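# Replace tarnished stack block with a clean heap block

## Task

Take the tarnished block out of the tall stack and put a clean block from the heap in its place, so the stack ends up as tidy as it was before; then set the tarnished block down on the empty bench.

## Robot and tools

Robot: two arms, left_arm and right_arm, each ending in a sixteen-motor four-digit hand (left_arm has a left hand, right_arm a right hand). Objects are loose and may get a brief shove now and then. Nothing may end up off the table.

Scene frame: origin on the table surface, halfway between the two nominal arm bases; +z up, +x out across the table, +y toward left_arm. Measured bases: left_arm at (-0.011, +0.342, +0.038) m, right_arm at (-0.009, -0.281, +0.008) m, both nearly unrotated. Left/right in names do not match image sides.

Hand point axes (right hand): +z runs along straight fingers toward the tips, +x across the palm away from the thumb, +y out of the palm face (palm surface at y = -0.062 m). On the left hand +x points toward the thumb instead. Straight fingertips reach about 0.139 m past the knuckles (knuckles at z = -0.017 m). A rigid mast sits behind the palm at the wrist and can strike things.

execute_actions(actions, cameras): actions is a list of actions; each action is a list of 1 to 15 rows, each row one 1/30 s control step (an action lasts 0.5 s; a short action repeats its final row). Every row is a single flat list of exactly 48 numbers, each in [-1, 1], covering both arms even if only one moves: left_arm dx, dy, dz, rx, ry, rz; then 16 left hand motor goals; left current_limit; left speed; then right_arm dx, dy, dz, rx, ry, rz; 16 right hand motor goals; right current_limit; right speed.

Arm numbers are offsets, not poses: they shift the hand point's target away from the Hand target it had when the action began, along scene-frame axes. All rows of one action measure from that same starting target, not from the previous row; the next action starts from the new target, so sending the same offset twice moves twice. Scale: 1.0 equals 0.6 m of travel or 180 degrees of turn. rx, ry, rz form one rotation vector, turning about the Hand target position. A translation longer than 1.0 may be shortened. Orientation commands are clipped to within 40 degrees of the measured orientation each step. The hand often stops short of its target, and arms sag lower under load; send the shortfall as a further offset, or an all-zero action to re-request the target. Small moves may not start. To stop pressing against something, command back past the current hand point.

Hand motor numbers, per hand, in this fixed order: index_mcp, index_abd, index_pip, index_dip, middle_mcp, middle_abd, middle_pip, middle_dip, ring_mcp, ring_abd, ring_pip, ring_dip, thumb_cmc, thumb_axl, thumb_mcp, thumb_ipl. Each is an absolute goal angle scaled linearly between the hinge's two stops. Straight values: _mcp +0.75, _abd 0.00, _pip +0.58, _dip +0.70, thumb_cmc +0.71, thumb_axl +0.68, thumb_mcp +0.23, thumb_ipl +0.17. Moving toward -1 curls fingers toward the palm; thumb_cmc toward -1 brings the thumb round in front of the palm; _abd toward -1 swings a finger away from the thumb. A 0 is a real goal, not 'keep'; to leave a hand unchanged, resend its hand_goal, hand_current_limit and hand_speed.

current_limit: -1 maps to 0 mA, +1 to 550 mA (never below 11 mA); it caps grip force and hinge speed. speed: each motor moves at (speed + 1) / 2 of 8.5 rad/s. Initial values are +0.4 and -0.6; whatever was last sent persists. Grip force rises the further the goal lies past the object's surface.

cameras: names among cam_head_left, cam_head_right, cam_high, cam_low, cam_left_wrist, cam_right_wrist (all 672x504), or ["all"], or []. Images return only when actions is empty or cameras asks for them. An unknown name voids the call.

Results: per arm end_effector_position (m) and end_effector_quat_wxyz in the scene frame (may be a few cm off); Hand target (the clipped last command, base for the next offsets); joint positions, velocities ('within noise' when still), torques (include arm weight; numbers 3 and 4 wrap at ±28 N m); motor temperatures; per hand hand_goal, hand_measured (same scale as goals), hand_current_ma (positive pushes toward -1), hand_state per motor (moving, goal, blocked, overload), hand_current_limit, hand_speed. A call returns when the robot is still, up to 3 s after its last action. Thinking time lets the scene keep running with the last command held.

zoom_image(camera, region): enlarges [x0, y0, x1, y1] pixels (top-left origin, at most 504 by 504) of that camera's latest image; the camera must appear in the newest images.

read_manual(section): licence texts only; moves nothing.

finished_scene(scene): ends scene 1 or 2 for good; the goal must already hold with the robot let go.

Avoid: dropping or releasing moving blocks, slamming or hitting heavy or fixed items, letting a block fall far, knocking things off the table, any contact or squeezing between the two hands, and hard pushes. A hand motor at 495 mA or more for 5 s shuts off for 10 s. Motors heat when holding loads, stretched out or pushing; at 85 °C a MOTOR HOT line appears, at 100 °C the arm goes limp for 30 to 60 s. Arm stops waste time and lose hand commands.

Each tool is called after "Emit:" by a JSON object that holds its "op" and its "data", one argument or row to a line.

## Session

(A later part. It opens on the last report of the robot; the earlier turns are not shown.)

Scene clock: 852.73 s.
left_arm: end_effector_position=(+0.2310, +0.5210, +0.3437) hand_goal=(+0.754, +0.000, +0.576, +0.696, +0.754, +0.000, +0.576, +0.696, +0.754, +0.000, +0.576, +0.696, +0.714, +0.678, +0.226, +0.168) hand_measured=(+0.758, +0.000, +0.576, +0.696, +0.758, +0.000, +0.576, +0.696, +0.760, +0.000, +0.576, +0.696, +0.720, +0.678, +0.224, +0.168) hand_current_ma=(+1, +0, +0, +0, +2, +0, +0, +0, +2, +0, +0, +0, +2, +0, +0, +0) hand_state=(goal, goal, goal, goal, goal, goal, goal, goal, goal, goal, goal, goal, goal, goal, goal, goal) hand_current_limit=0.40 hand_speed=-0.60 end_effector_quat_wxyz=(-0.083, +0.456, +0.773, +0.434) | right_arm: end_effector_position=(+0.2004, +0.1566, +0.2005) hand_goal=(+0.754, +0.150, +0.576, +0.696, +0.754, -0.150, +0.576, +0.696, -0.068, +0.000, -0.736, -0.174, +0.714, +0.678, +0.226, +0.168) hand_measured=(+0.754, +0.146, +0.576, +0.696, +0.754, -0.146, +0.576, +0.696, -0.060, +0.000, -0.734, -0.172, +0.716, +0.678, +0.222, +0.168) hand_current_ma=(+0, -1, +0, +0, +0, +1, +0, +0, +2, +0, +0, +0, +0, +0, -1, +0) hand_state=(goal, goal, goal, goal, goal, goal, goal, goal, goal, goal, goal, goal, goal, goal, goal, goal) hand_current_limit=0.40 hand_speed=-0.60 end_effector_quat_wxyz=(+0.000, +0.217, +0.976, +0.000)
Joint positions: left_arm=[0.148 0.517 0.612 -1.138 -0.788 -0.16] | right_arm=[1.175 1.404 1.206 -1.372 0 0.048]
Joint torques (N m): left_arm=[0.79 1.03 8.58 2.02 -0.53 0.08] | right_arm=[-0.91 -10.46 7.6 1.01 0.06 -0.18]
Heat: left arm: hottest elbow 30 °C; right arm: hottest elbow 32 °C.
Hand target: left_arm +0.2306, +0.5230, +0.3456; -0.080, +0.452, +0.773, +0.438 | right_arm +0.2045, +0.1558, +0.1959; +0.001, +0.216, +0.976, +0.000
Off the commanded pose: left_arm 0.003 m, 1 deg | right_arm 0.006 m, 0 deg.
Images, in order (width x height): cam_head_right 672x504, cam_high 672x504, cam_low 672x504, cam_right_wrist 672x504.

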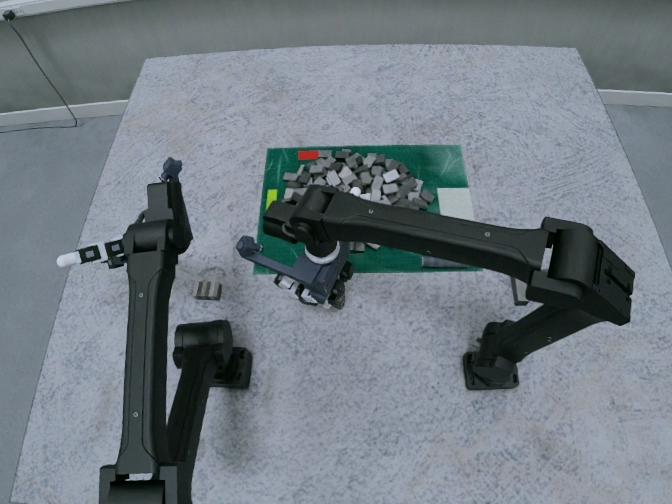

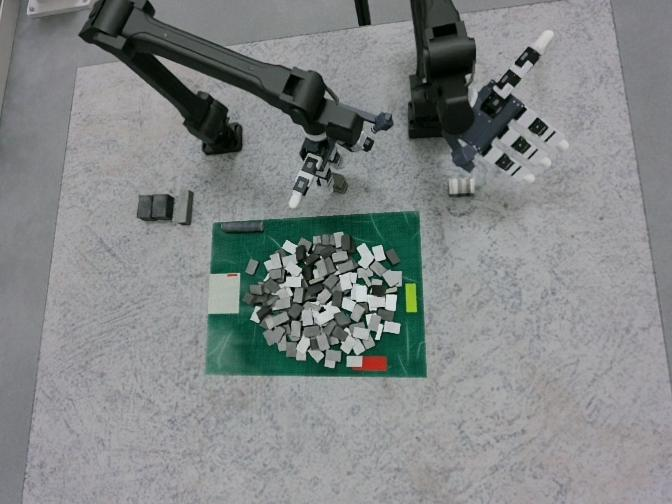

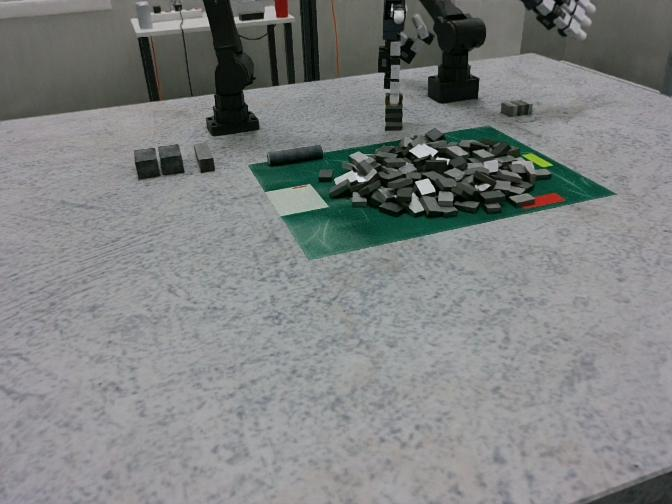

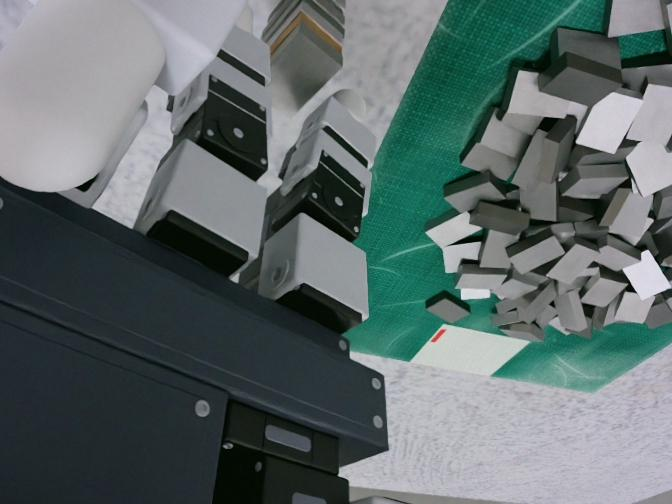

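Emit:
{"op": "execute_actions", "data": {
  "actions": [
    [[0,0,0,0,0,0,0.754,0,0.576,0.696,0.754,0,0.576,0.696,0.754,0,0.576,0.696,0.714,0.678,0.226,0.168,0.4,-0.6,0.005,-0.002,-0.01,0,0,0,0.754,0.15,0.576,0.696,0.754,-0.15,0.576,0.696,-0.068,0,-0.737,-0.174,0.714,0.678,0.226,0.168,0.4,-0.6]],
    [[0,0,0,0,0,0,0.754,0,0.576,0.696,0.754,0,0.576,0.696,0.754,0,0.576,0.696,0.714,0.678,0.226,0.168,0.4,-0.6,0,0,0,0,0,0,0.754,0.15,0.576,0.696,0.754,-0.15,0.576,0.696,-0.068,0,-0.737,-0.174,0.714,0.678,0.226,0.168,0.4,-0.6]]
  ],
  "cameras": ["cam_high", "cam_low", "cam_right_wrist"]
}}

Emit:
{"op": "zoom_image", "data": {
  "camera": "cam_low",
  "region": [370, 60, 420, 140]
}}

Emit:
{"op": "zoom_image", "data": {
  "camera": "cam_right_wrist",
  "region": [220, 0, 420, 120]
}}

Scene clock: 870.87 s.
left_arm: end_effector_position=(+0.2310, +0.5210, +0.3437) hand_goal=(+0.754, +0.000, +0.576, +0.696, +0.754, +0.000, +0.576, +0.696, +0.754, +0.000, +0.576, +0.696, +0.714, +0.678, +0.226, +0.168) hand_measured=(+0.758, +0.000, +0.576, +0.696, +0.758, +0.000, +0.576, +0.696, +0.760, +0.000, +0.576, +0.696, +0.720, +0.678, +0.224, +0.168) hand_current_ma=(+1, +0, +0, +0, +2, +0, +0, +0, +2, +0, +0, +0, +2, +0, +0, +0) hand_state=(goal, goal, goal, goal, goal, goal, goal, goal, goal, goal, goal, goal, goal, goal, goal, goal) hand_current_limit=0.40 hand_speed=-0.60 end_effector_quat_wxyz=(-0.083, +0.456, +0.773, +0.434) | right_arm: end_effector_position=(+0.2037, +0.1550, +0.1962) hand_goal=(+0.754, +0.150, +0.576, +0.696, +0.754, -0.150, +0.576, +0.696, -0.068, +0.000, -0.736, -0.174, +0.714, +0.678, +0.226, +0.168) hand_measured=(+0.754, +0.146, +0.576, +0.696, +0.754, -0.146, +0.576, +0.696, -0.060, +0.000, -0.734, -0.172, +0.716, +0.678, +0.222, +0.168) hand_current_ma=(+0, -1, +0, +0, +0, +1, +0, +0, +2, +0, +0, +0, +0, +0, -1, +0) hand_state=(goal, goal, goal, goal, goal, goal, goal, goal, goal, goal, goal, goal, goal, goal, goal, goal) hand_current_limit=0.40 hand_speed=-0.60 end_effector_quat_wxyz=(+0.000, +0.219, +0.976, +0.002)
Joint positions: left_arm=[0.148 0.517 0.612 -1.138 -0.788 -0.16] | right_arm=[1.167 1.404 1.193 -1.356 0 0.044]
Joint torques (N m): left_arm=[0.85 0.97 8.61 2.03 -0.53 0.08] | right_arm=[-0.91 -10.17 7.57 1.02 0.06 -0.22]
Heat: left arm: hottest elbow 30 °C; right arm: hottest elbow 33 °C.
Hand target: left_arm +0.2306, +0.5230, +0.3456; -0.080, +0.452, +0.773, +0.438 | right_arm +0.2074, +0.1546, +0.1900; +0.001, +0.216, +0.976, +0.000
Off the commanded pose: left_arm 0.003 m, 1 deg | right_arm 0.007 m, 0 deg.
Images, in order (width x height): cam_high 672x504, cam_low 672x504, cam_right_wrist 672x504.

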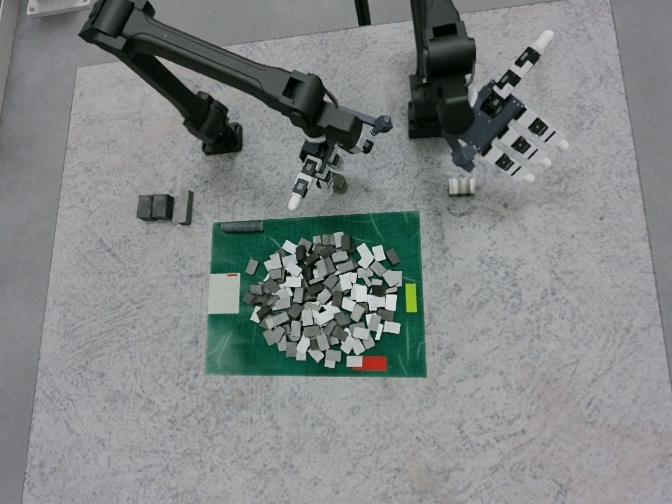

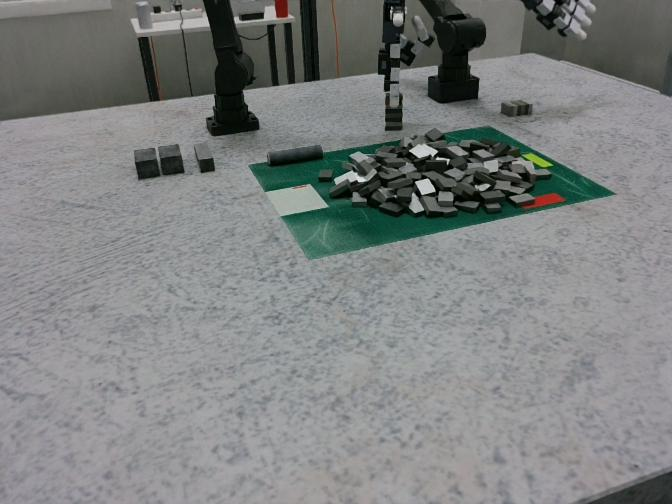

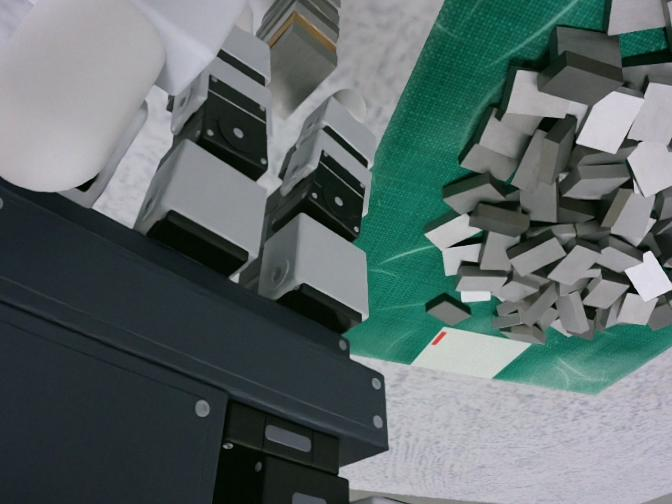

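Scaled by 6.300 from the camera's 672x504 image, which has a finer 960x720 frame.

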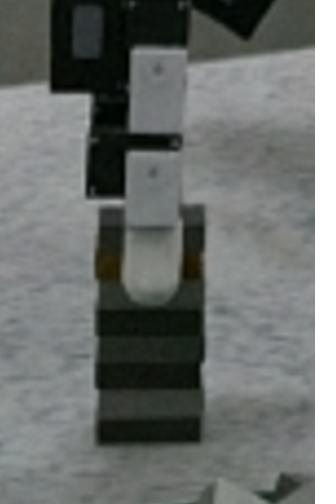

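Scaled by 2.520 from the camera's 672x504 image, which has a finer 960x720 frame.

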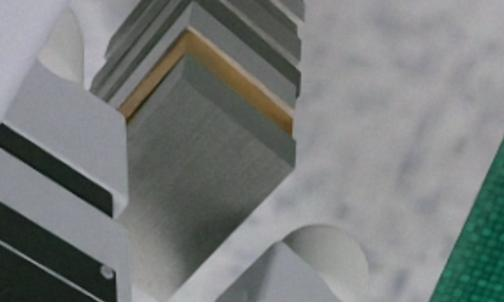

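Emit:
{"op": "execute_actions", "data": {
  "actions": [
    [[0,0,0,0,0,0,0.754,0,0.576,0.696,0.754,0,0.576,0.696,0.754,0,0.576,0.696,0.714,0.678,0.226,0.168,0.4,-0.6,0,0,0,0,0,0,0.754,0.05,0.576,0.696,0.754,-0.05,0.576,0.696,-0.068,0,-0.737,-0.174,0.714,0.678,0.226,0.168,0.2,-0.93]],
    [[0,0,0,0,0,0,0.754,0,0.576,0.696,0.754,0,0.576,0.696,0.754,0,0.576,0.696,0.714,0.678,0.226,0.168,0.4,-0.6,0,0,0,0,0,0,0.754,0,0.576,0.696,0.754,0,0.576,0.696,-0.068,0,-0.737,-0.174,0.714,0.678,0.226,0.168,0.2,-0.95]]
  ],
  "cameras": ["cam_low", "cam_right_wrist", "cam_high"]
}}

Emit:
{"op": "zoom_image", "data": {
  "camera": "cam_low",
  "region": [370, 60, 420, 140]
}}

Emit:
{"op": "zoom_image", "data": {
  "camera": "cam_right_wrist",
  "region": [220, 0, 420, 120]
}}

Emit:
{"op": "zoom_image", "data": {
  "camera": "cam_high",
  "region": [310, 150, 360, 200]
}}

Scene clock: 894.90 s.
left_arm: end_effector_position=(+0.2310, +0.5210, +0.3437) hand_goal=(+0.754, +0.000, +0.576, +0.696, +0.754, +0.000, +0.576, +0.696, +0.754, +0.000, +0.576, +0.696, +0.714, +0.678, +0.226, +0.168) hand_measured=(+0.758, +0.000, +0.576, +0.696, +0.758, +0.000, +0.576, +0.696, +0.760, +0.000, +0.576, +0.696, +0.720, +0.678, +0.224, +0.168) hand_current_ma=(+1, +0, +0, +0, +2, +0, +0, +0, +2, +0, +0, +0, +2, +0, +0, +0) hand_state=(goal, goal, goal, goal, goal, goal, goal, goal, goal, goal, goal, goal, goal, goal, goal, goal) hand_current_limit=0.40 hand_speed=-0.60 end_effector_quat_wxyz=(-0.083, +0.456, +0.773, +0.434) | right_arm: end_effector_position=(+0.2036, +0.1550, +0.1962) hand_goal=(+0.754, +0.000, +0.576, +0.696, +0.754, +0.000, +0.576, +0.696, -0.068, +0.000, -0.736, -0.174, +0.714, +0.678, +0.226, +0.168) hand_measured=(+0.754, +0.006, +0.576, +0.696, +0.754, -0.020, +0.576, +0.696, -0.060, +0.000, -0.734, -0.172, +0.716, +0.678, +0.222, +0.168) hand_current_ma=(+0, +1, +0, +0, +0, -10, +0, +0, +2, +0, +0, +0, +0, +0, -1, +0) hand_state=(goal, goal, goal, goal, goal, goal, goal, goal, goal, goal, goal, goal, goal, goal, goal, goal) hand_current_limit=0.20 hand_speed=-0.95 end_effector_quat_wxyz=(+0.000, +0.219, +0.976, +0.002)
Joint positions: left_arm=[0.148 0.517 0.612 -1.138 -0.788 -0.16] | right_arm=[1.167 1.404 1.193 -1.356 0 0.044]
Joint torques (N m): left_arm=[0.85 0.97 8.62 2.03 -0.53 0.07] | right_arm=[-0.91 -10.17 7.58 1.02 0.05 -0.22]
Heat: left arm: hottest elbow 30 °C; right arm: hottest elbow 33 °C.
Hand target: left_arm +0.2306, +0.5230, +0.3456; -0.080, +0.452, +0.773, +0.438 | right_arm +0.2074, +0.1546, +0.1900; +0.001, +0.216, +0.976, +0.000
Off the commanded pose: left_arm 0.003 m, 1 deg | right_arm 0.007 m, 0 deg.
Images, in order (width x height): cam_high 672x504, cam_low 672x504, cam_right_wrist 672x504.

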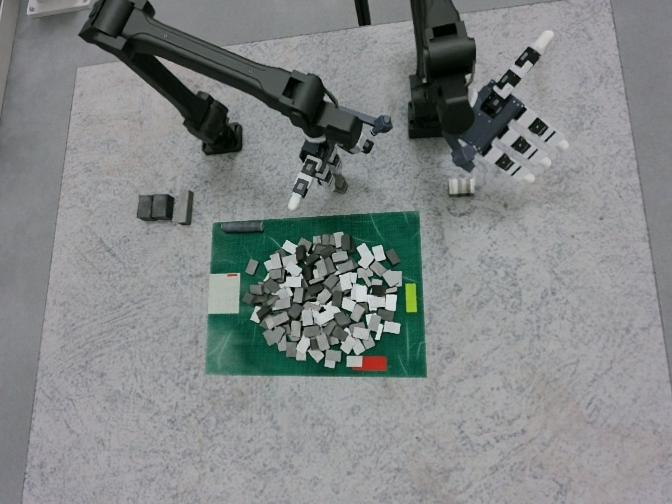

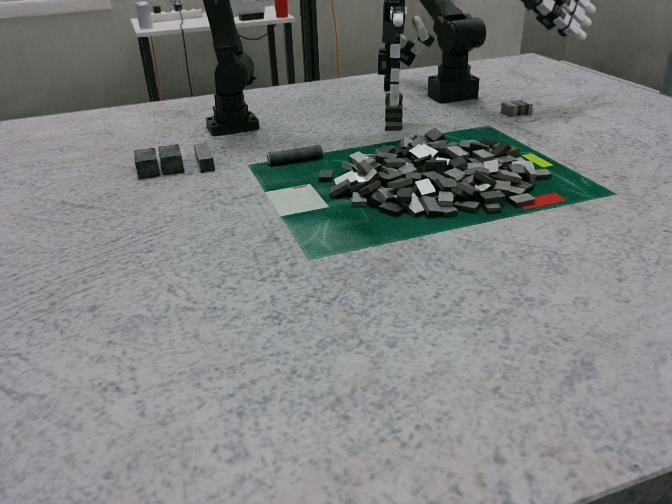

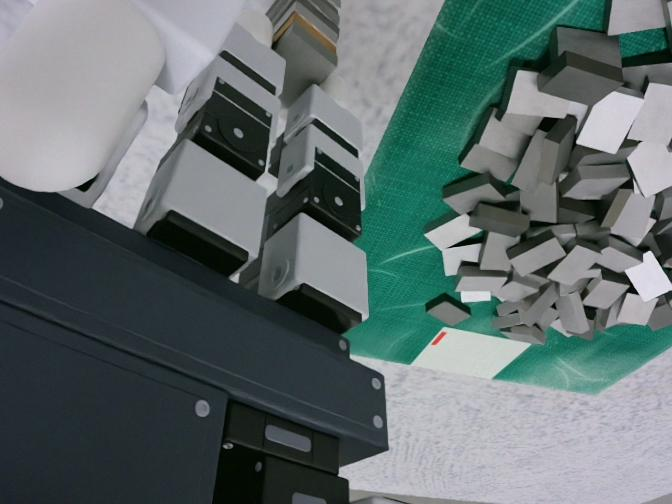

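Scaled by 6.300 from the camera's 672x504 image, which has a finer 960x720 frame.

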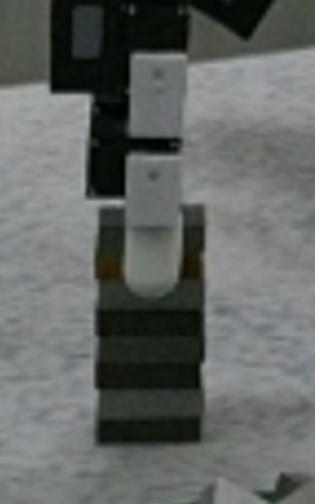

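Scaled by 2.520 from the camera's 672x504 image, which has a finer 960x720 frame.

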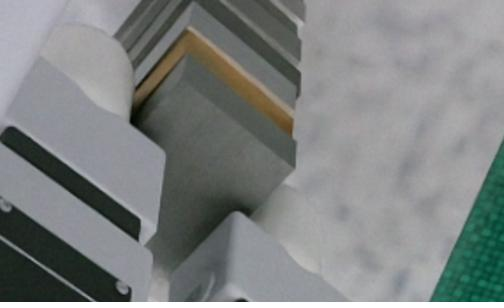

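Scaled by 10.080 from the camera's 672x504 image, which has a finer 960x720 frame.

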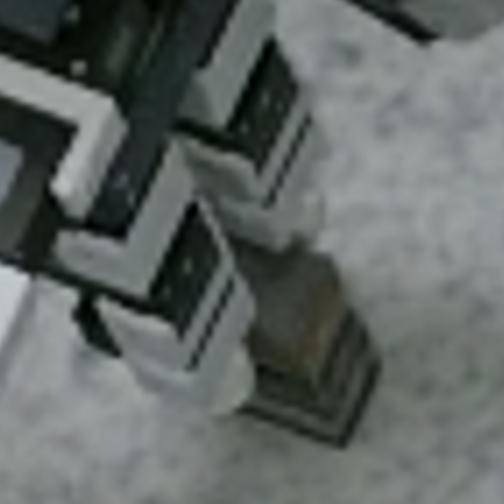

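Emit:
{"op": "execute_actions", "data": {
  "actions": [
    [[0,0,0,0,0,0,0.754,0,0.576,0.696,0.754,0,0.576,0.696,0.754,0,0.576,0.696,0.714,0.678,0.226,0.168,0.4,-0.6,0,0,0,0,0,0,0.754,-0.05,0.576,0.696,0.754,-0.02,0.576,0.696,-0.068,0,-0.737,-0.174,0.714,0.678,0.226,0.168,0.2,-0.95]],
    [[0,0,0,0,0,0,0.754,0,0.576,0.696,0.754,0,0.576,0.696,0.754,0,0.576,0.696,0.714,0.678,0.226,0.168,0.4,-0.6,0,0,0,0,0,0,0.754,-0.1,0.576,0.696,0.754,0,0.576,0.696,-0.068,0,-0.737,-0.174,0.714,0.678,0.226,0.168,0.2,-0.95]]
  ],
  "cameras": ["cam_low", "cam_right_wrist", "cam_high"]
}}

Emit:
{"op": "zoom_image", "data": {
  "camera": "cam_right_wrist",
  "region": [220, 0, 420, 120]
}}

Emit:
{"op": "zoom_image", "data": {
  "camera": "cam_high",
  "region": [310, 150, 360, 200]
}}

Scene clock: 924.47 s.
left_arm: end_effector_position=(+0.2310, +0.5210, +0.3437) hand_goal=(+0.754, +0.000, +0.576, +0.696, +0.754, +0.000, +0.576, +0.696, +0.754, +0.000, +0.576, +0.696, +0.714, +0.678, +0.226, +0.168) hand_measured=(+0.758, +0.000, +0.576, +0.696, +0.758, +0.000, +0.576, +0.696, +0.760, +0.000, +0.576, +0.696, +0.720, +0.678, +0.224, +0.168) hand_current_ma=(+1, +0, +0, +0, +2, +0, +0, +0, +2, +0, +0, +0, +2, +0, +0, +0) hand_state=(goal, goal, goal, goal, goal, goal, goal, goal, goal, goal, goal, goal, goal, goal, goal, goal) hand_current_limit=0.40 hand_speed=-0.60 end_effector_quat_wxyz=(-0.083, +0.456, +0.773, +0.434) | right_arm: end_effector_position=(+0.2040, +0.1548, +0.1963) hand_goal=(+0.754, -0.100, +0.576, +0.696, +0.754, +0.000, +0.576, +0.696, -0.068, +0.000, -0.736, -0.174, +0.714, +0.678, +0.226, +0.168) hand_measured=(+0.754, -0.014, +0.576, +0.696, +0.754, -0.028, +0.576, +0.696, -0.060, +0.000, -0.734, -0.172, +0.716, +0.678, +0.222, +0.168) hand_current_ma=(+0, +122, +0, +0, +0, -18, +0, +0, +2, +0, +0, +0, +0, +0, -1, +0) hand_state=(goal, blocked, goal, goal, goal, blocked, goal, goal, goal, goal, goal, goal, goal, goal, goal, goal) hand_current_limit=0.20 hand_speed=-0.95 end_effector_quat_wxyz=(+0.001, +0.219, +0.976, +0.002)
Joint positions: left_arm=[0.148 0.517 0.612 -1.138 -0.788 -0.16] | right_arm=[1.166 1.404 1.193 -1.356 0.001 0.044]
Joint torques (N m): left_arm=[0.79 0.97 8.61 2.02 -0.53 0.07] | right_arm=[-0.85 -10.17 7.56 1.02 0.01 -0.21]
Heat: left arm: hottest elbow 30 °C; right arm: hottest elbow 33 °C.
Hand target: left_arm +0.2306, +0.5230, +0.3456; -0.080, +0.452, +0.773, +0.438 | right_arm +0.2074, +0.1546, +0.1900; +0.001, +0.216, +0.976, +0.000
Off the commanded pose: left_arm 0.003 m, 1 deg | right_arm 0.007 m, 0 deg.
Images, in order (width x height): cam_high 672x504, cam_low 672x504, cam_right_wrist 672x504.

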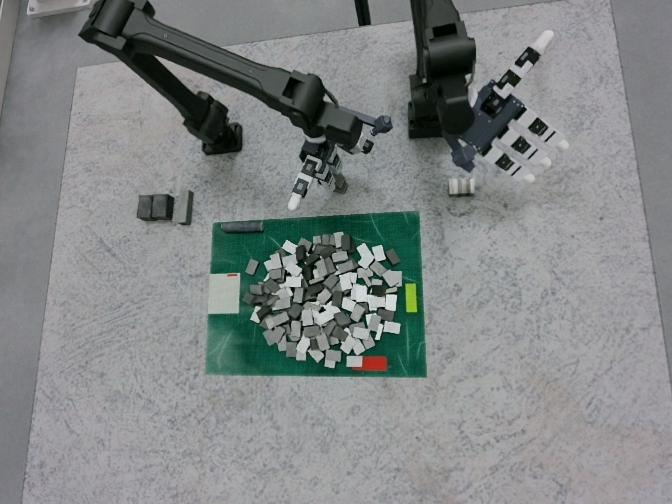

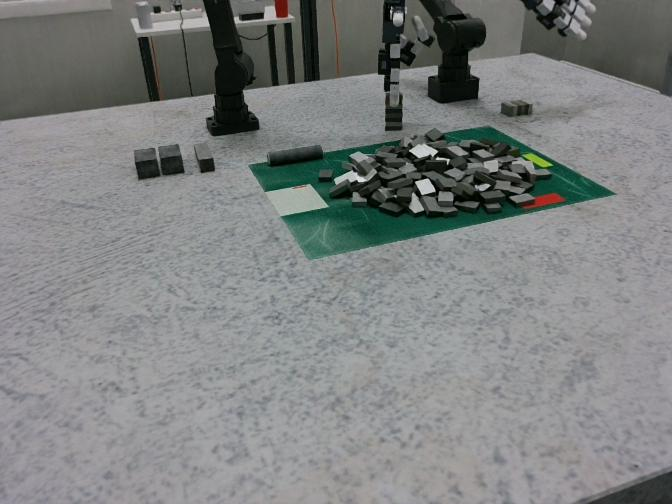

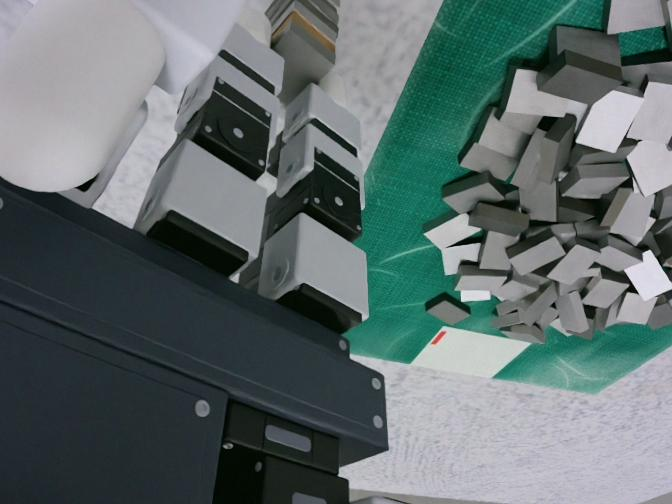

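Scaled by 2.520 from the camera's 672x504 image, which has a finer 960x720 frame.

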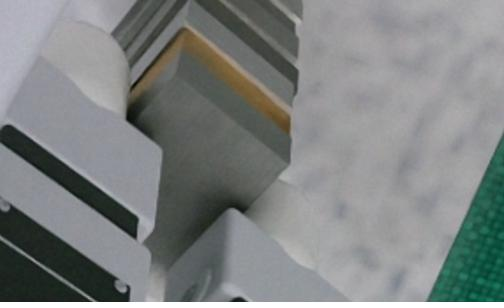

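Scaled by 10.080 from the camera's 672x504 image, which has a finer 960x720 frame.

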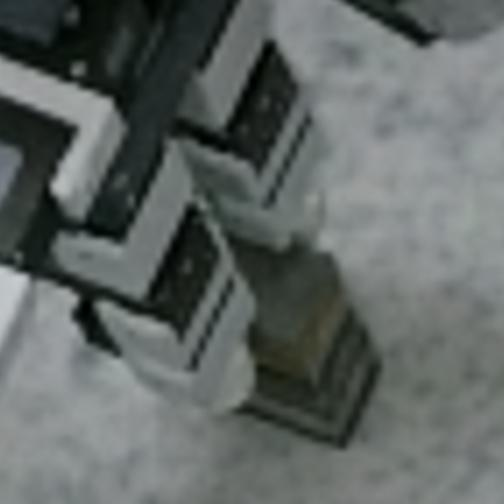

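Emit:
{"op": "execute_actions", "data": {
  "actions": [
    [[0,0,0,0,0,0,0.754,0,0.576,0.696,0.754,0,0.576,0.696,0.754,0,0.576,0.696,0.714,0.678,0.226,0.168,0.4,-0.6,0,0,0,0,0,0,0.754,-0.1,0.576,0.696,0.754,0.07,0.576,0.696,-0.068,0,-0.737,-0.174,0.714,0.678,0.226,0.168,0.2,-0.95]],
    [[0,0,0,0,0,0,0.754,0,0.576,0.696,0.754,0,0.576,0.696,0.754,0,0.576,0.696,0.714,0.678,0.226,0.168,0.4,-0.6,0,0,0,0,0,0,0.754,-0.19,0.576,0.696,0.754,0.16,0.576,0.696,-0.068,0,-0.737,-0.174,0.714,0.678,0.226,0.168,0.2,-0.95]]
  ],
  "cameras": ["cam_low", "cam_right_wrist", "cam_high"]
}}

Emit:
{"op": "zoom_image", "data": {
  "camera": "cam_right_wrist",
  "region": [220, 0, 420, 120]
}}

Emit:
{"op": "zoom_image", "data": {
  "camera": "cam_low",
  "region": [370, 60, 420, 140]
}}

Scene clock: 939.83 s.
left_arm: end_effector_position=(+0.2310, +0.5210, +0.3437) hand_goal=(+0.754, +0.000, +0.576, +0.696, +0.754, +0.000, +0.576, +0.696, +0.754, +0.000, +0.576, +0.696, +0.714, +0.678, +0.226, +0.168) hand_measured=(+0.758, +0.000, +0.576, +0.696, +0.758, +0.000, +0.576, +0.696, +0.760, +0.000, +0.576, +0.696, +0.720, +0.678, +0.224, +0.168) hand_current_ma=(+1, +0, +0, +0, +2, +0, +0, +0, +2, +0, +0, +0, +2, +0, +0, +0) hand_state=(goal, goal, goal, goal, goal, goal, goal, goal, goal, goal, goal, goal, goal, goal, goal, goal) hand_current_limit=0.40 hand_speed=-0.60 end_effector_quat_wxyz=(-0.083, +0.456, +0.773, +0.434) | right_arm: end_effector_position=(+0.2040, +0.1548, +0.1963) hand_goal=(+0.754, -0.190, +0.576, +0.696, +0.754, +0.160, +0.576, +0.696, -0.068, +0.000, -0.736, -0.174, +0.714, +0.678, +0.226, +0.168) hand_measured=(+0.754, -0.016, +0.576, +0.696, +0.754, -0.020, +0.576, +0.696, -0.060, +0.000, -0.734, -0.172, +0.716, +0.678, +0.222, +0.168) hand_current_ma=(+0, +330, +0, +0, +0, -330, +0, +0, +2, +0, +0, +0, +0, +0, -1, +0) hand_state=(goal, blocked, goal, goal, goal, blocked, goal, goal, goal, goal, goal, goal, goal, goal, goal, goal) hand_current_limit=0.20 hand_speed=-0.95 end_effector_quat_wxyz=(+0.001, +0.219, +0.976, +0.002)
Joint positions: left_arm=[0.148 0.517 0.612 -1.138 -0.788 -0.16] | right_arm=[1.166 1.404 1.193 -1.356 0.001 0.044]
Joint torques (N m): left_arm=[0.91 0.97 8.59 2.03 -0.53 0.07] | right_arm=[-0.85 -10.17 7.57 1.01 0.01 -0.22]
Heat: left arm: hottest elbow 30 °C; right arm: hottest elbow 33 °C.
Hand target: left_arm +0.2306, +0.5230, +0.3456; -0.080, +0.452, +0.773, +0.438 | right_arm +0.2074, +0.1546, +0.1900; +0.001, +0.216, +0.976, +0.000
Off the commanded pose: left_arm 0.003 m, 1 deg | right_arm 0.007 m, 0 deg.
Images, in order (width x height): cam_high 672x504, cam_low 672x504, cam_right_wrist 672x504.

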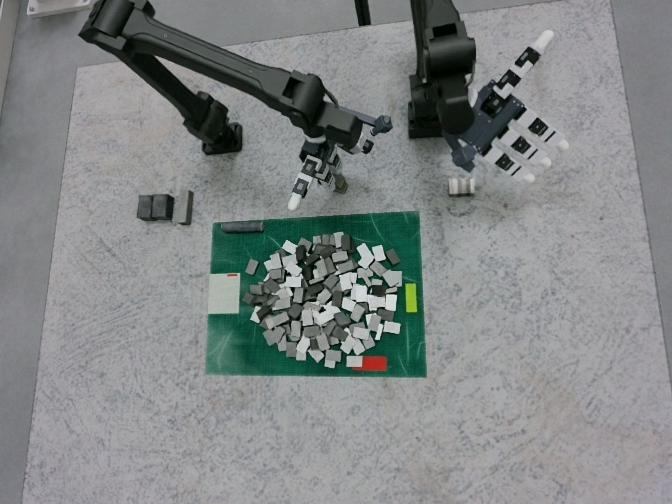

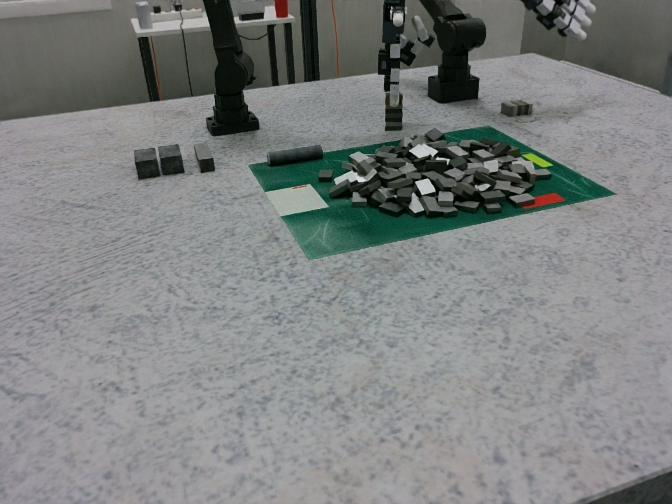

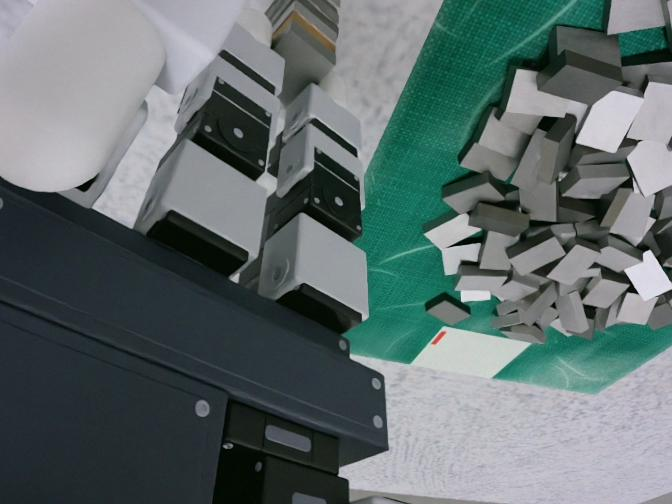

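Scaled by 2.520 from the camera's 672x504 image, which has a finer 960x720 frame.

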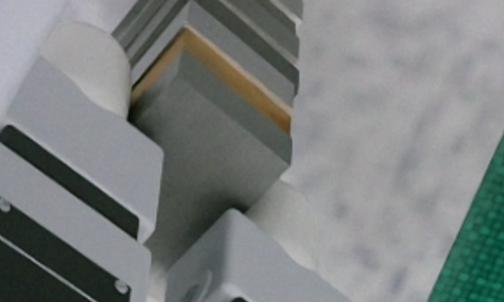

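Scaled by 6.300 from the camera's 672x504 image, which has a finer 960x720 frame.

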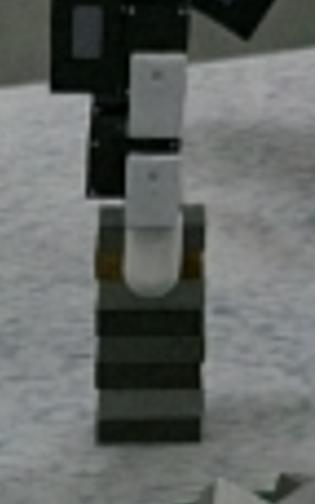

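Emit:
{"op": "execute_actions", "data": {
  "actions": [
    [[0,0,0,0,0,0,0.754,0,0.576,0.696,0.754,0,0.576,0.696,0.754,0,0.576,0.696,0.714,0.678,0.226,0.168,0.4,-0.6,0,0,0.015,0,0,0,0.754,-0.19,0.576,0.696,0.754,0.16,0.576,0.696,-0.068,0,-0.737,-0.174,0.714,0.678,0.226,0.168,0.2,-0.95]],
    [[0,0,0,0,0,0,0.754,0,0.576,0.696,0.754,0,0.576,0.696,0.754,0,0.576,0.696,0.714,0.678,0.226,0.168,0.4,-0.6,0,0,0.02,0,0,0,0.754,-0.19,0.576,0.696,0.754,0.16,0.576,0.696,-0.068,0,-0.737,-0.174,0.714,0.678,0.226,0.168,0.2,-0.95]],
    [[0,0,0,0,0,0,0.754,0,0.576,0.696,0.754,0,0.576,0.696,0.754,0,0.576,0.696,0.714,0.678,0.226,0.168,0.4,-0.6,0,0,0.03,0,0,0,0.754,-0.19,0.576,0.696,0.754,0.16,0.576,0.696,-0.068,0,-0.737,-0.174,0.714,0.678,0.226,0.168,0.2,-0.95]]
  ],
  "cameras": ["cam_low", "cam_right_wrist", "cam_high"]
}}

Emit:
{"op": "zoom_image", "data": {
  "camera": "cam_right_wrist",
  "region": [220, 0, 420, 120]
}}

Emit:
{"op": "zoom_image", "data": {
  "camera": "cam_low",
  "region": [370, 60, 420, 140]
}}

Scene clock: 964.03 s.
left_arm: end_effector_position=(+0.2310, +0.5210, +0.3437) hand_goal=(+0.754, +0.000, +0.576, +0.696, +0.754, +0.000, +0.576, +0.696, +0.754, +0.000, +0.576, +0.696, +0.714, +0.678, +0.226, +0.168) hand_measured=(+0.758, +0.000, +0.576, +0.696, +0.758, +0.000, +0.576, +0.696, +0.760, +0.000, +0.576, +0.696, +0.720, +0.678, +0.224, +0.168) hand_current_ma=(+1, +0, +0, +0, +2, +0, +0, +0, +2, +0, +0, +0, +2, +0, +0, +0) hand_state=(goal, goal, goal, goal, goal, goal, goal, goal, goal, goal, goal, goal, goal, goal, goal, goal) hand_current_limit=0.40 hand_speed=-0.60 end_effector_quat_wxyz=(-0.083, +0.456, +0.773, +0.434) | right_arm: end_effector_position=(+0.1974, +0.1392, +0.1942) hand_goal=(+0.754, -0.190, +0.576, +0.696, +0.754, +0.160, +0.576, +0.696, -0.068, +0.000, -0.736, -0.174, +0.714, +0.678, +0.226, +0.168) hand_measured=(+0.752, -0.016, +0.576, +0.696, +0.746, -0.020, +0.574, +0.696, -0.060, +0.000, -0.734, -0.172, +0.716, +0.678, +0.222, +0.168) hand_current_ma=(+0, +330, +0, +0, -3, -330, +0, +0, +2, +0, +0, +0, +0, +0, -1, +0) hand_state=(goal, blocked, goal, goal, goal, blocked, goal, goal, goal, goal, goal, goal, goal, goal, goal, goal) hand_current_limit=0.20 hand_speed=-0.95 end_effector_quat_wxyz=(-0.006, +0.219, +0.975, -0.033)
Joint positions: left_arm=[0.148 0.517 0.612 -1.138 -0.788 -0.16] | right_arm=[1.166 1.404 1.202 -1.436 0.001 0.044]
Joint torques (N m): left_arm=[0.79 1.03 8.59 2 -0.52 0.08] | right_arm=[-0.85 -11.93 13.34 -0.1 0.05 -0.2]
Heat: left arm: hottest elbow 30 °C; right arm: hottest elbow 33 °C.
Hand target: left_arm +0.2306, +0.5230, +0.3456; -0.080, +0.452, +0.773, +0.438 | right_arm +0.2074, +0.1546, +0.2289; +0.001, +0.216, +0.976, +0.000
Off the commanded pose: left_arm 0.003 m, 1 deg | right_arm 0.039 m, 4 deg.
Images, in order (width x height): cam_high 672x504, cam_low 672x504, cam_right_wrist 672x504.

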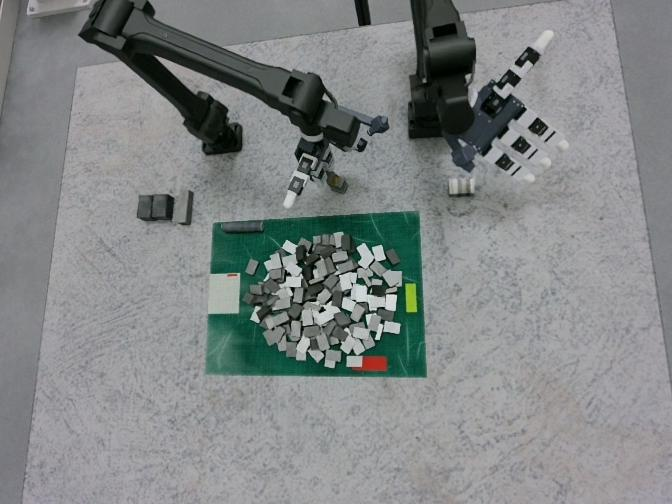

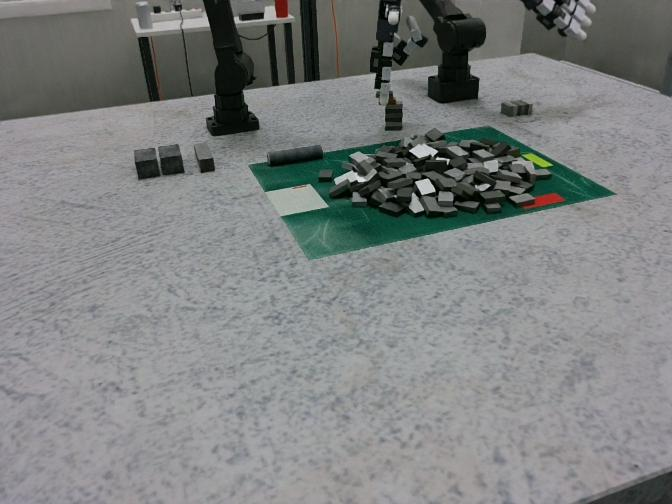

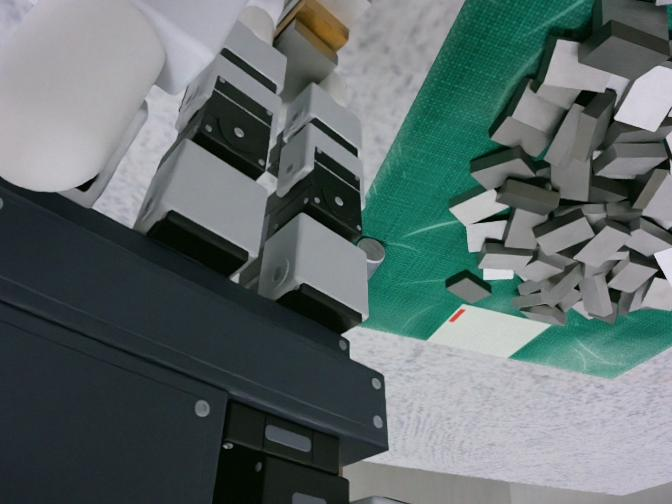

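Scaled by 2.520 from the camera's 672x504 image, which has a finer 960x720 frame.

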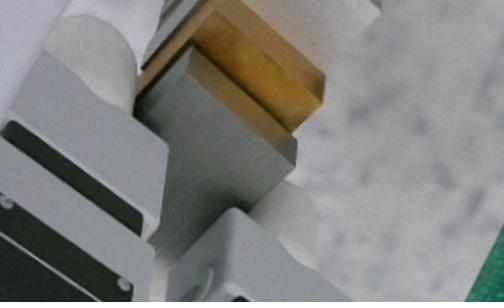

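Scaled by 6.300 from the camera's 672x504 image, which has a finer 960x720 frame.

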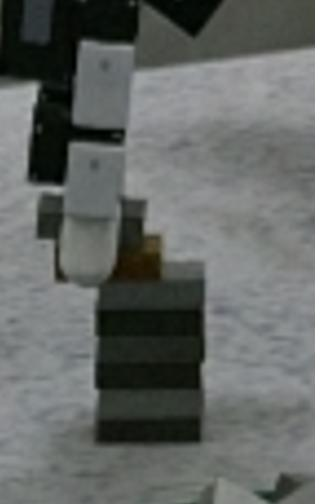

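Emit:
{"op": "execute_actions", "data": {
  "actions": [
    [[0,0,0,0,0,0,0.754,0,0.576,0.696,0.754,0,0.576,0.696,0.754,0,0.576,0.696,0.714,0.678,0.226,0.168,0.4,-0.6,0,0,0.03,0,0,0,0.754,-0.19,0.576,0.696,0.754,0.16,0.576,0.696,-0.068,0,-0.737,-0.174,0.714,0.678,0.226,0.168,0.2,-0.95]]
  ],
  "cameras": ["cam_low"]
}}

Emit:
{"op": "zoom_image", "data": {
  "camera": "cam_low",
  "region": [360, 60, 420, 140]
}}

Scene clock: 977.73 s.
left_arm: end_effector_position=(+0.2310, +0.5210, +0.3437) hand_goal=(+0.754, +0.000, +0.576, +0.696, +0.754, +0.000, +0.576, +0.696, +0.754, +0.000, +0.576, +0.696, +0.714, +0.678, +0.226, +0.168) hand_measured=(+0.758, +0.000, +0.576, +0.696, +0.758, +0.000, +0.576, +0.696, +0.760, +0.000, +0.576, +0.696, +0.720, +0.678, +0.224, +0.168) hand_current_ma=(+1, +0, +0, +0, +2, +0, +0, +0, +2, +0, +0, +0, +2, +0, +0, +0) hand_state=(goal, goal, goal, goal, goal, goal, goal, goal, goal, goal, goal, goal, goal, goal, goal, goal) hand_current_limit=0.40 hand_speed=-0.60 end_effector_quat_wxyz=(-0.083, +0.456, +0.773, +0.434) | right_arm: end_effector_position=(+0.1982, +0.1411, +0.2113) hand_goal=(+0.754, -0.190, +0.576, +0.696, +0.754, +0.160, +0.576, +0.696, -0.068, +0.000, -0.736, -0.174, +0.714, +0.678, +0.226, +0.168) hand_measured=(+0.752, -0.016, +0.576, +0.696, +0.746, -0.020, +0.574, +0.696, -0.060, +0.000, -0.734, -0.172, +0.716, +0.678, +0.222, +0.168) hand_current_ma=(+0, +330, +0, +0, -3, -330, +0, +0, +2, +0, +0, +0, +0, +0, -1, +0) hand_state=(goal, blocked, goal, goal, goal, blocked, goal, goal, goal, goal, goal, goal, goal, goal, goal, goal) hand_current_limit=0.20 hand_speed=-0.95 end_effector_quat_wxyz=(-0.006, +0.219, +0.975, -0.034)
Joint positions: left_arm=[0.148 0.517 0.612 -1.138 -0.788 -0.16] | right_arm=[1.166 1.402 1.246 -1.483 0.001 0.044]
Joint torques (N m): left_arm=[0.85 1.03 8.61 2.03 -0.53 0.07] | right_arm=[-0.85 -12.16 13.31 -0.05 0.05 -0.2]
Heat: left arm: hottest elbow 30 °C; right arm: hottest elbow 33 °C.
Hand target: left_arm +0.2306, +0.5230, +0.3456; -0.080, +0.452, +0.773, +0.438 | right_arm +0.2074, +0.1546, +0.2470; +0.001, +0.216, +0.976, +0.000
Off the commanded pose: left_arm 0.003 m, 1 deg | right_arm 0.039 m, 4 deg.
Images, in order (width x height): cam_low 672x504.

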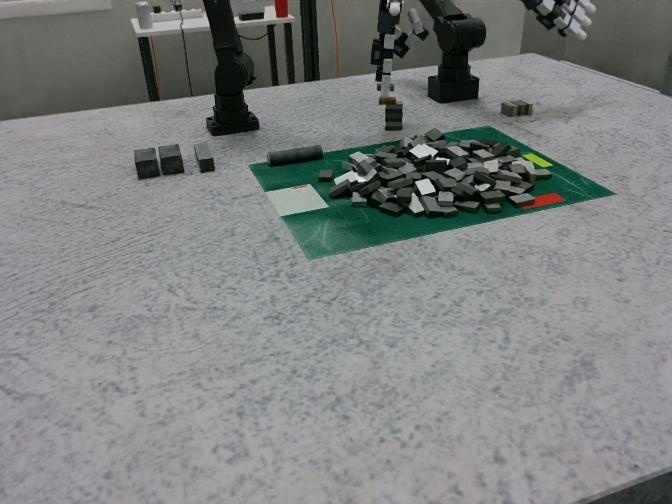

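Scaled by 6.300 from the camera's 672x504 image, which has a finer 960x720 frame.

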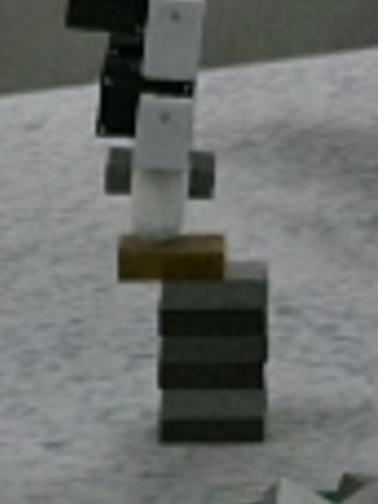

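Emit:
{"op": "execute_actions", "data": {
  "actions": [
    [[0,0,0,0,0,0,0.754,0,0.576,0.696,0.754,0,0.576,0.696,0.754,0,0.576,0.696,0.714,0.678,0.226,0.168,0.4,-0.6,0,0,-0.035,0,0,0,0.754,-0.19,0.576,0.696,0.754,0.16,0.576,0.696,-0.068,0,-0.737,-0.174,0.714,0.678,0.226,0.168,0.2,-0.95]],
    [[0,0,0,0,0,0,0.754,0,0.576,0.696,0.754,0,0.576,0.696,0.754,0,0.576,0.696,0.714,0.678,0.226,0.168,0.4,-0.6,0,0,-0.03,0,0,0,0.754,-0.19,0.576,0.696,0.754,0.16,0.576,0.696,-0.068,0,-0.737,-0.174,0.714,0.678,0.226,0.168,0.2,-0.95]]
  ],
  "cameras": ["cam_low", "cam_right_wrist", "cam_high"]
}}

Emit:
{"op": "zoom_image", "data": {
  "camera": "cam_low",
  "region": [360, 60, 420, 140]
}}

Emit:
{"op": "zoom_image", "data": {
  "camera": "cam_high",
  "region": [310, 150, 360, 200]
}}

Emit:
{"op": "zoom_image", "data": {
  "camera": "cam_right_wrist",
  "region": [220, 0, 420, 120]
}}

Scene clock: 1032.90 s.
left_arm: end_effector_position=(+0.2310, +0.5210, +0.3437) hand_goal=(+0.754, +0.000, +0.576, +0.696, +0.754, +0.000, +0.576, +0.696, +0.754, +0.000, +0.576, +0.696, +0.714, +0.678, +0.226, +0.168) hand_measured=(+0.758, +0.000, +0.576, +0.696, +0.758, +0.000, +0.576, +0.696, +0.760, +0.000, +0.576, +0.696, +0.720, +0.678, +0.224, +0.168) hand_current_ma=(+1, +0, +0, +0, +2, +0, +0, +0, +2, +0, +0, +0, +2, +0, +0, +0) hand_state=(goal, goal, goal, goal, goal, goal, goal, goal, goal, goal, goal, goal, goal, goal, goal, goal) hand_current_limit=0.40 hand_speed=-0.60 end_effector_quat_wxyz=(-0.083, +0.456, +0.773, +0.434) | right_arm: end_effector_position=(+0.2038, +0.1544, +0.2095) hand_goal=(+0.754, -0.190, +0.576, +0.696, +0.754, +0.160, +0.576, +0.696, -0.068, +0.000, -0.736, -0.174, +0.714, +0.678, +0.226, +0.168) hand_measured=(+0.752, -0.016, +0.576, +0.696, +0.746, -0.020, +0.574, +0.696, -0.060, +0.000, -0.734, -0.172, +0.716, +0.678, +0.222, +0.168) hand_current_ma=(+0, +330, +0, +0, -3, -330, +0, +0, +2, +0, +0, +0, +0, +0, -1, +0) hand_state=(goal, blocked, goal, goal, goal, blocked, goal, goal, goal, goal, goal, goal, goal, goal, goal, goal) hand_current_limit=0.20 hand_speed=-0.95 end_effector_quat_wxyz=(+0.000, +0.219, +0.976, -0.003)
Joint positions: left_arm=[0.148 0.517 0.612 -1.138 -0.788 -0.16] | right_arm=[1.166 1.402 1.229 -1.404 0.001 0.043]
Joint torques (N m): left_arm=[0.79 1.08 8.61 2.03 -0.53 0.08] | right_arm=[-0.91 -10.87 7.87 0.99 0.02 -0.21]
Heat: left arm: hottest elbow 30 °C; right arm: hottest elbow 38 °C.
Hand target: left_arm +0.2306, +0.5230, +0.3456; -0.080, +0.452, +0.773, +0.438 | right_arm +0.2074, +0.1547, +0.2080; +0.001, +0.216, +0.976, +0.000
Off the commanded pose: left_arm 0.003 m, 1 deg | right_arm 0.004 m, 1 deg.
Images, in order (width x height): cam_high 672x504, cam_low 672x504, cam_right_wrist 672x504.

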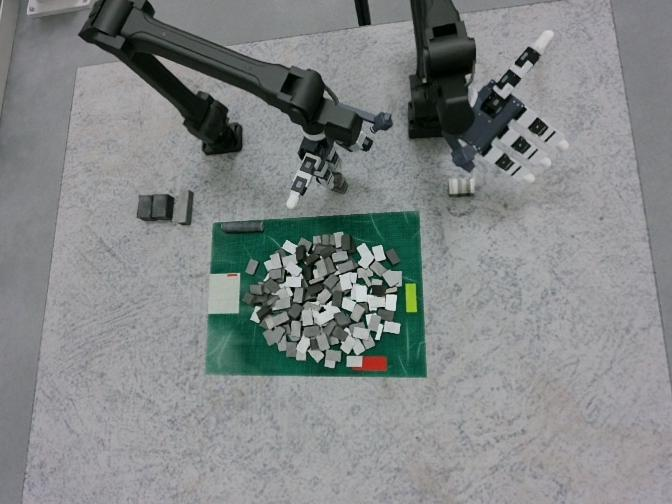

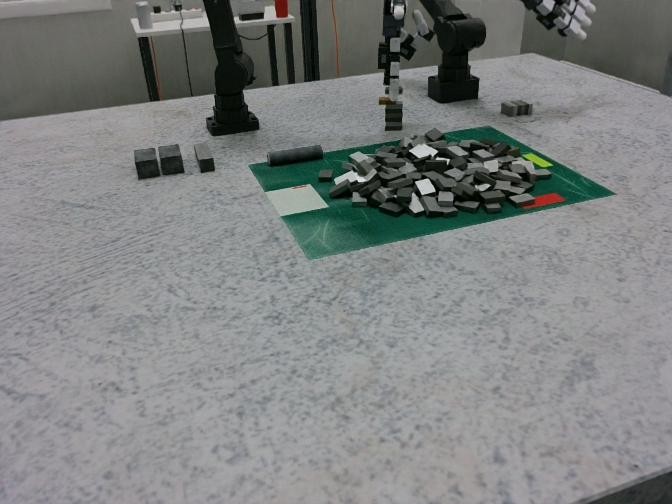

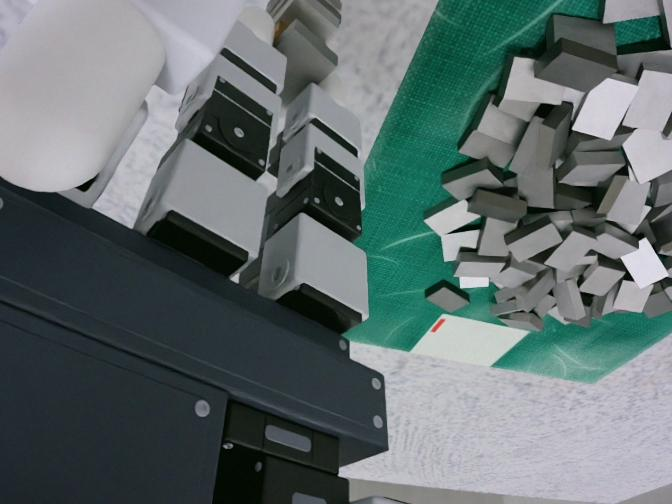

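Scaled by 6.300 from the camera's 672x504 image, which has a finer 960x720 frame.

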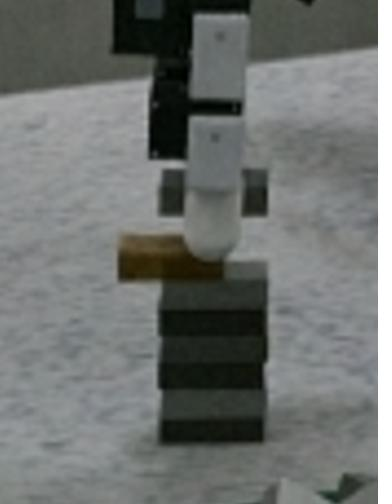

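Scaled by 10.080 from the camera's 672x504 image, which has a finer 960x720 frame.

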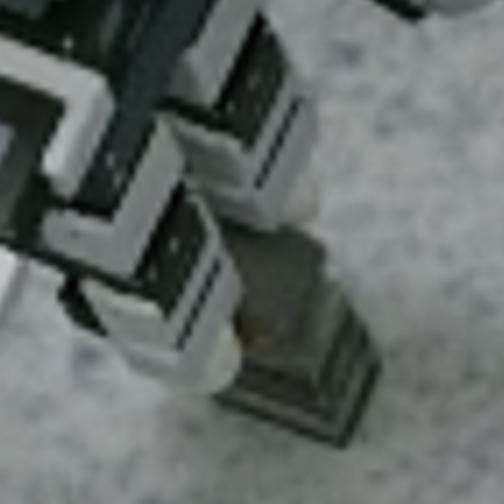

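Scaled by 2.520 from the camera's 672x504 image, which has a finer 960x720 frame.

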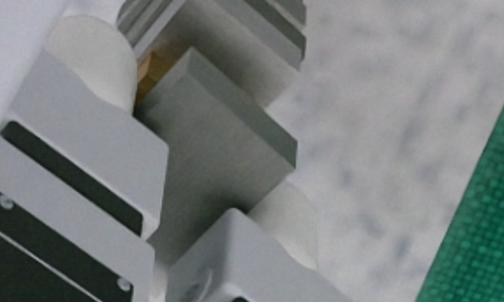

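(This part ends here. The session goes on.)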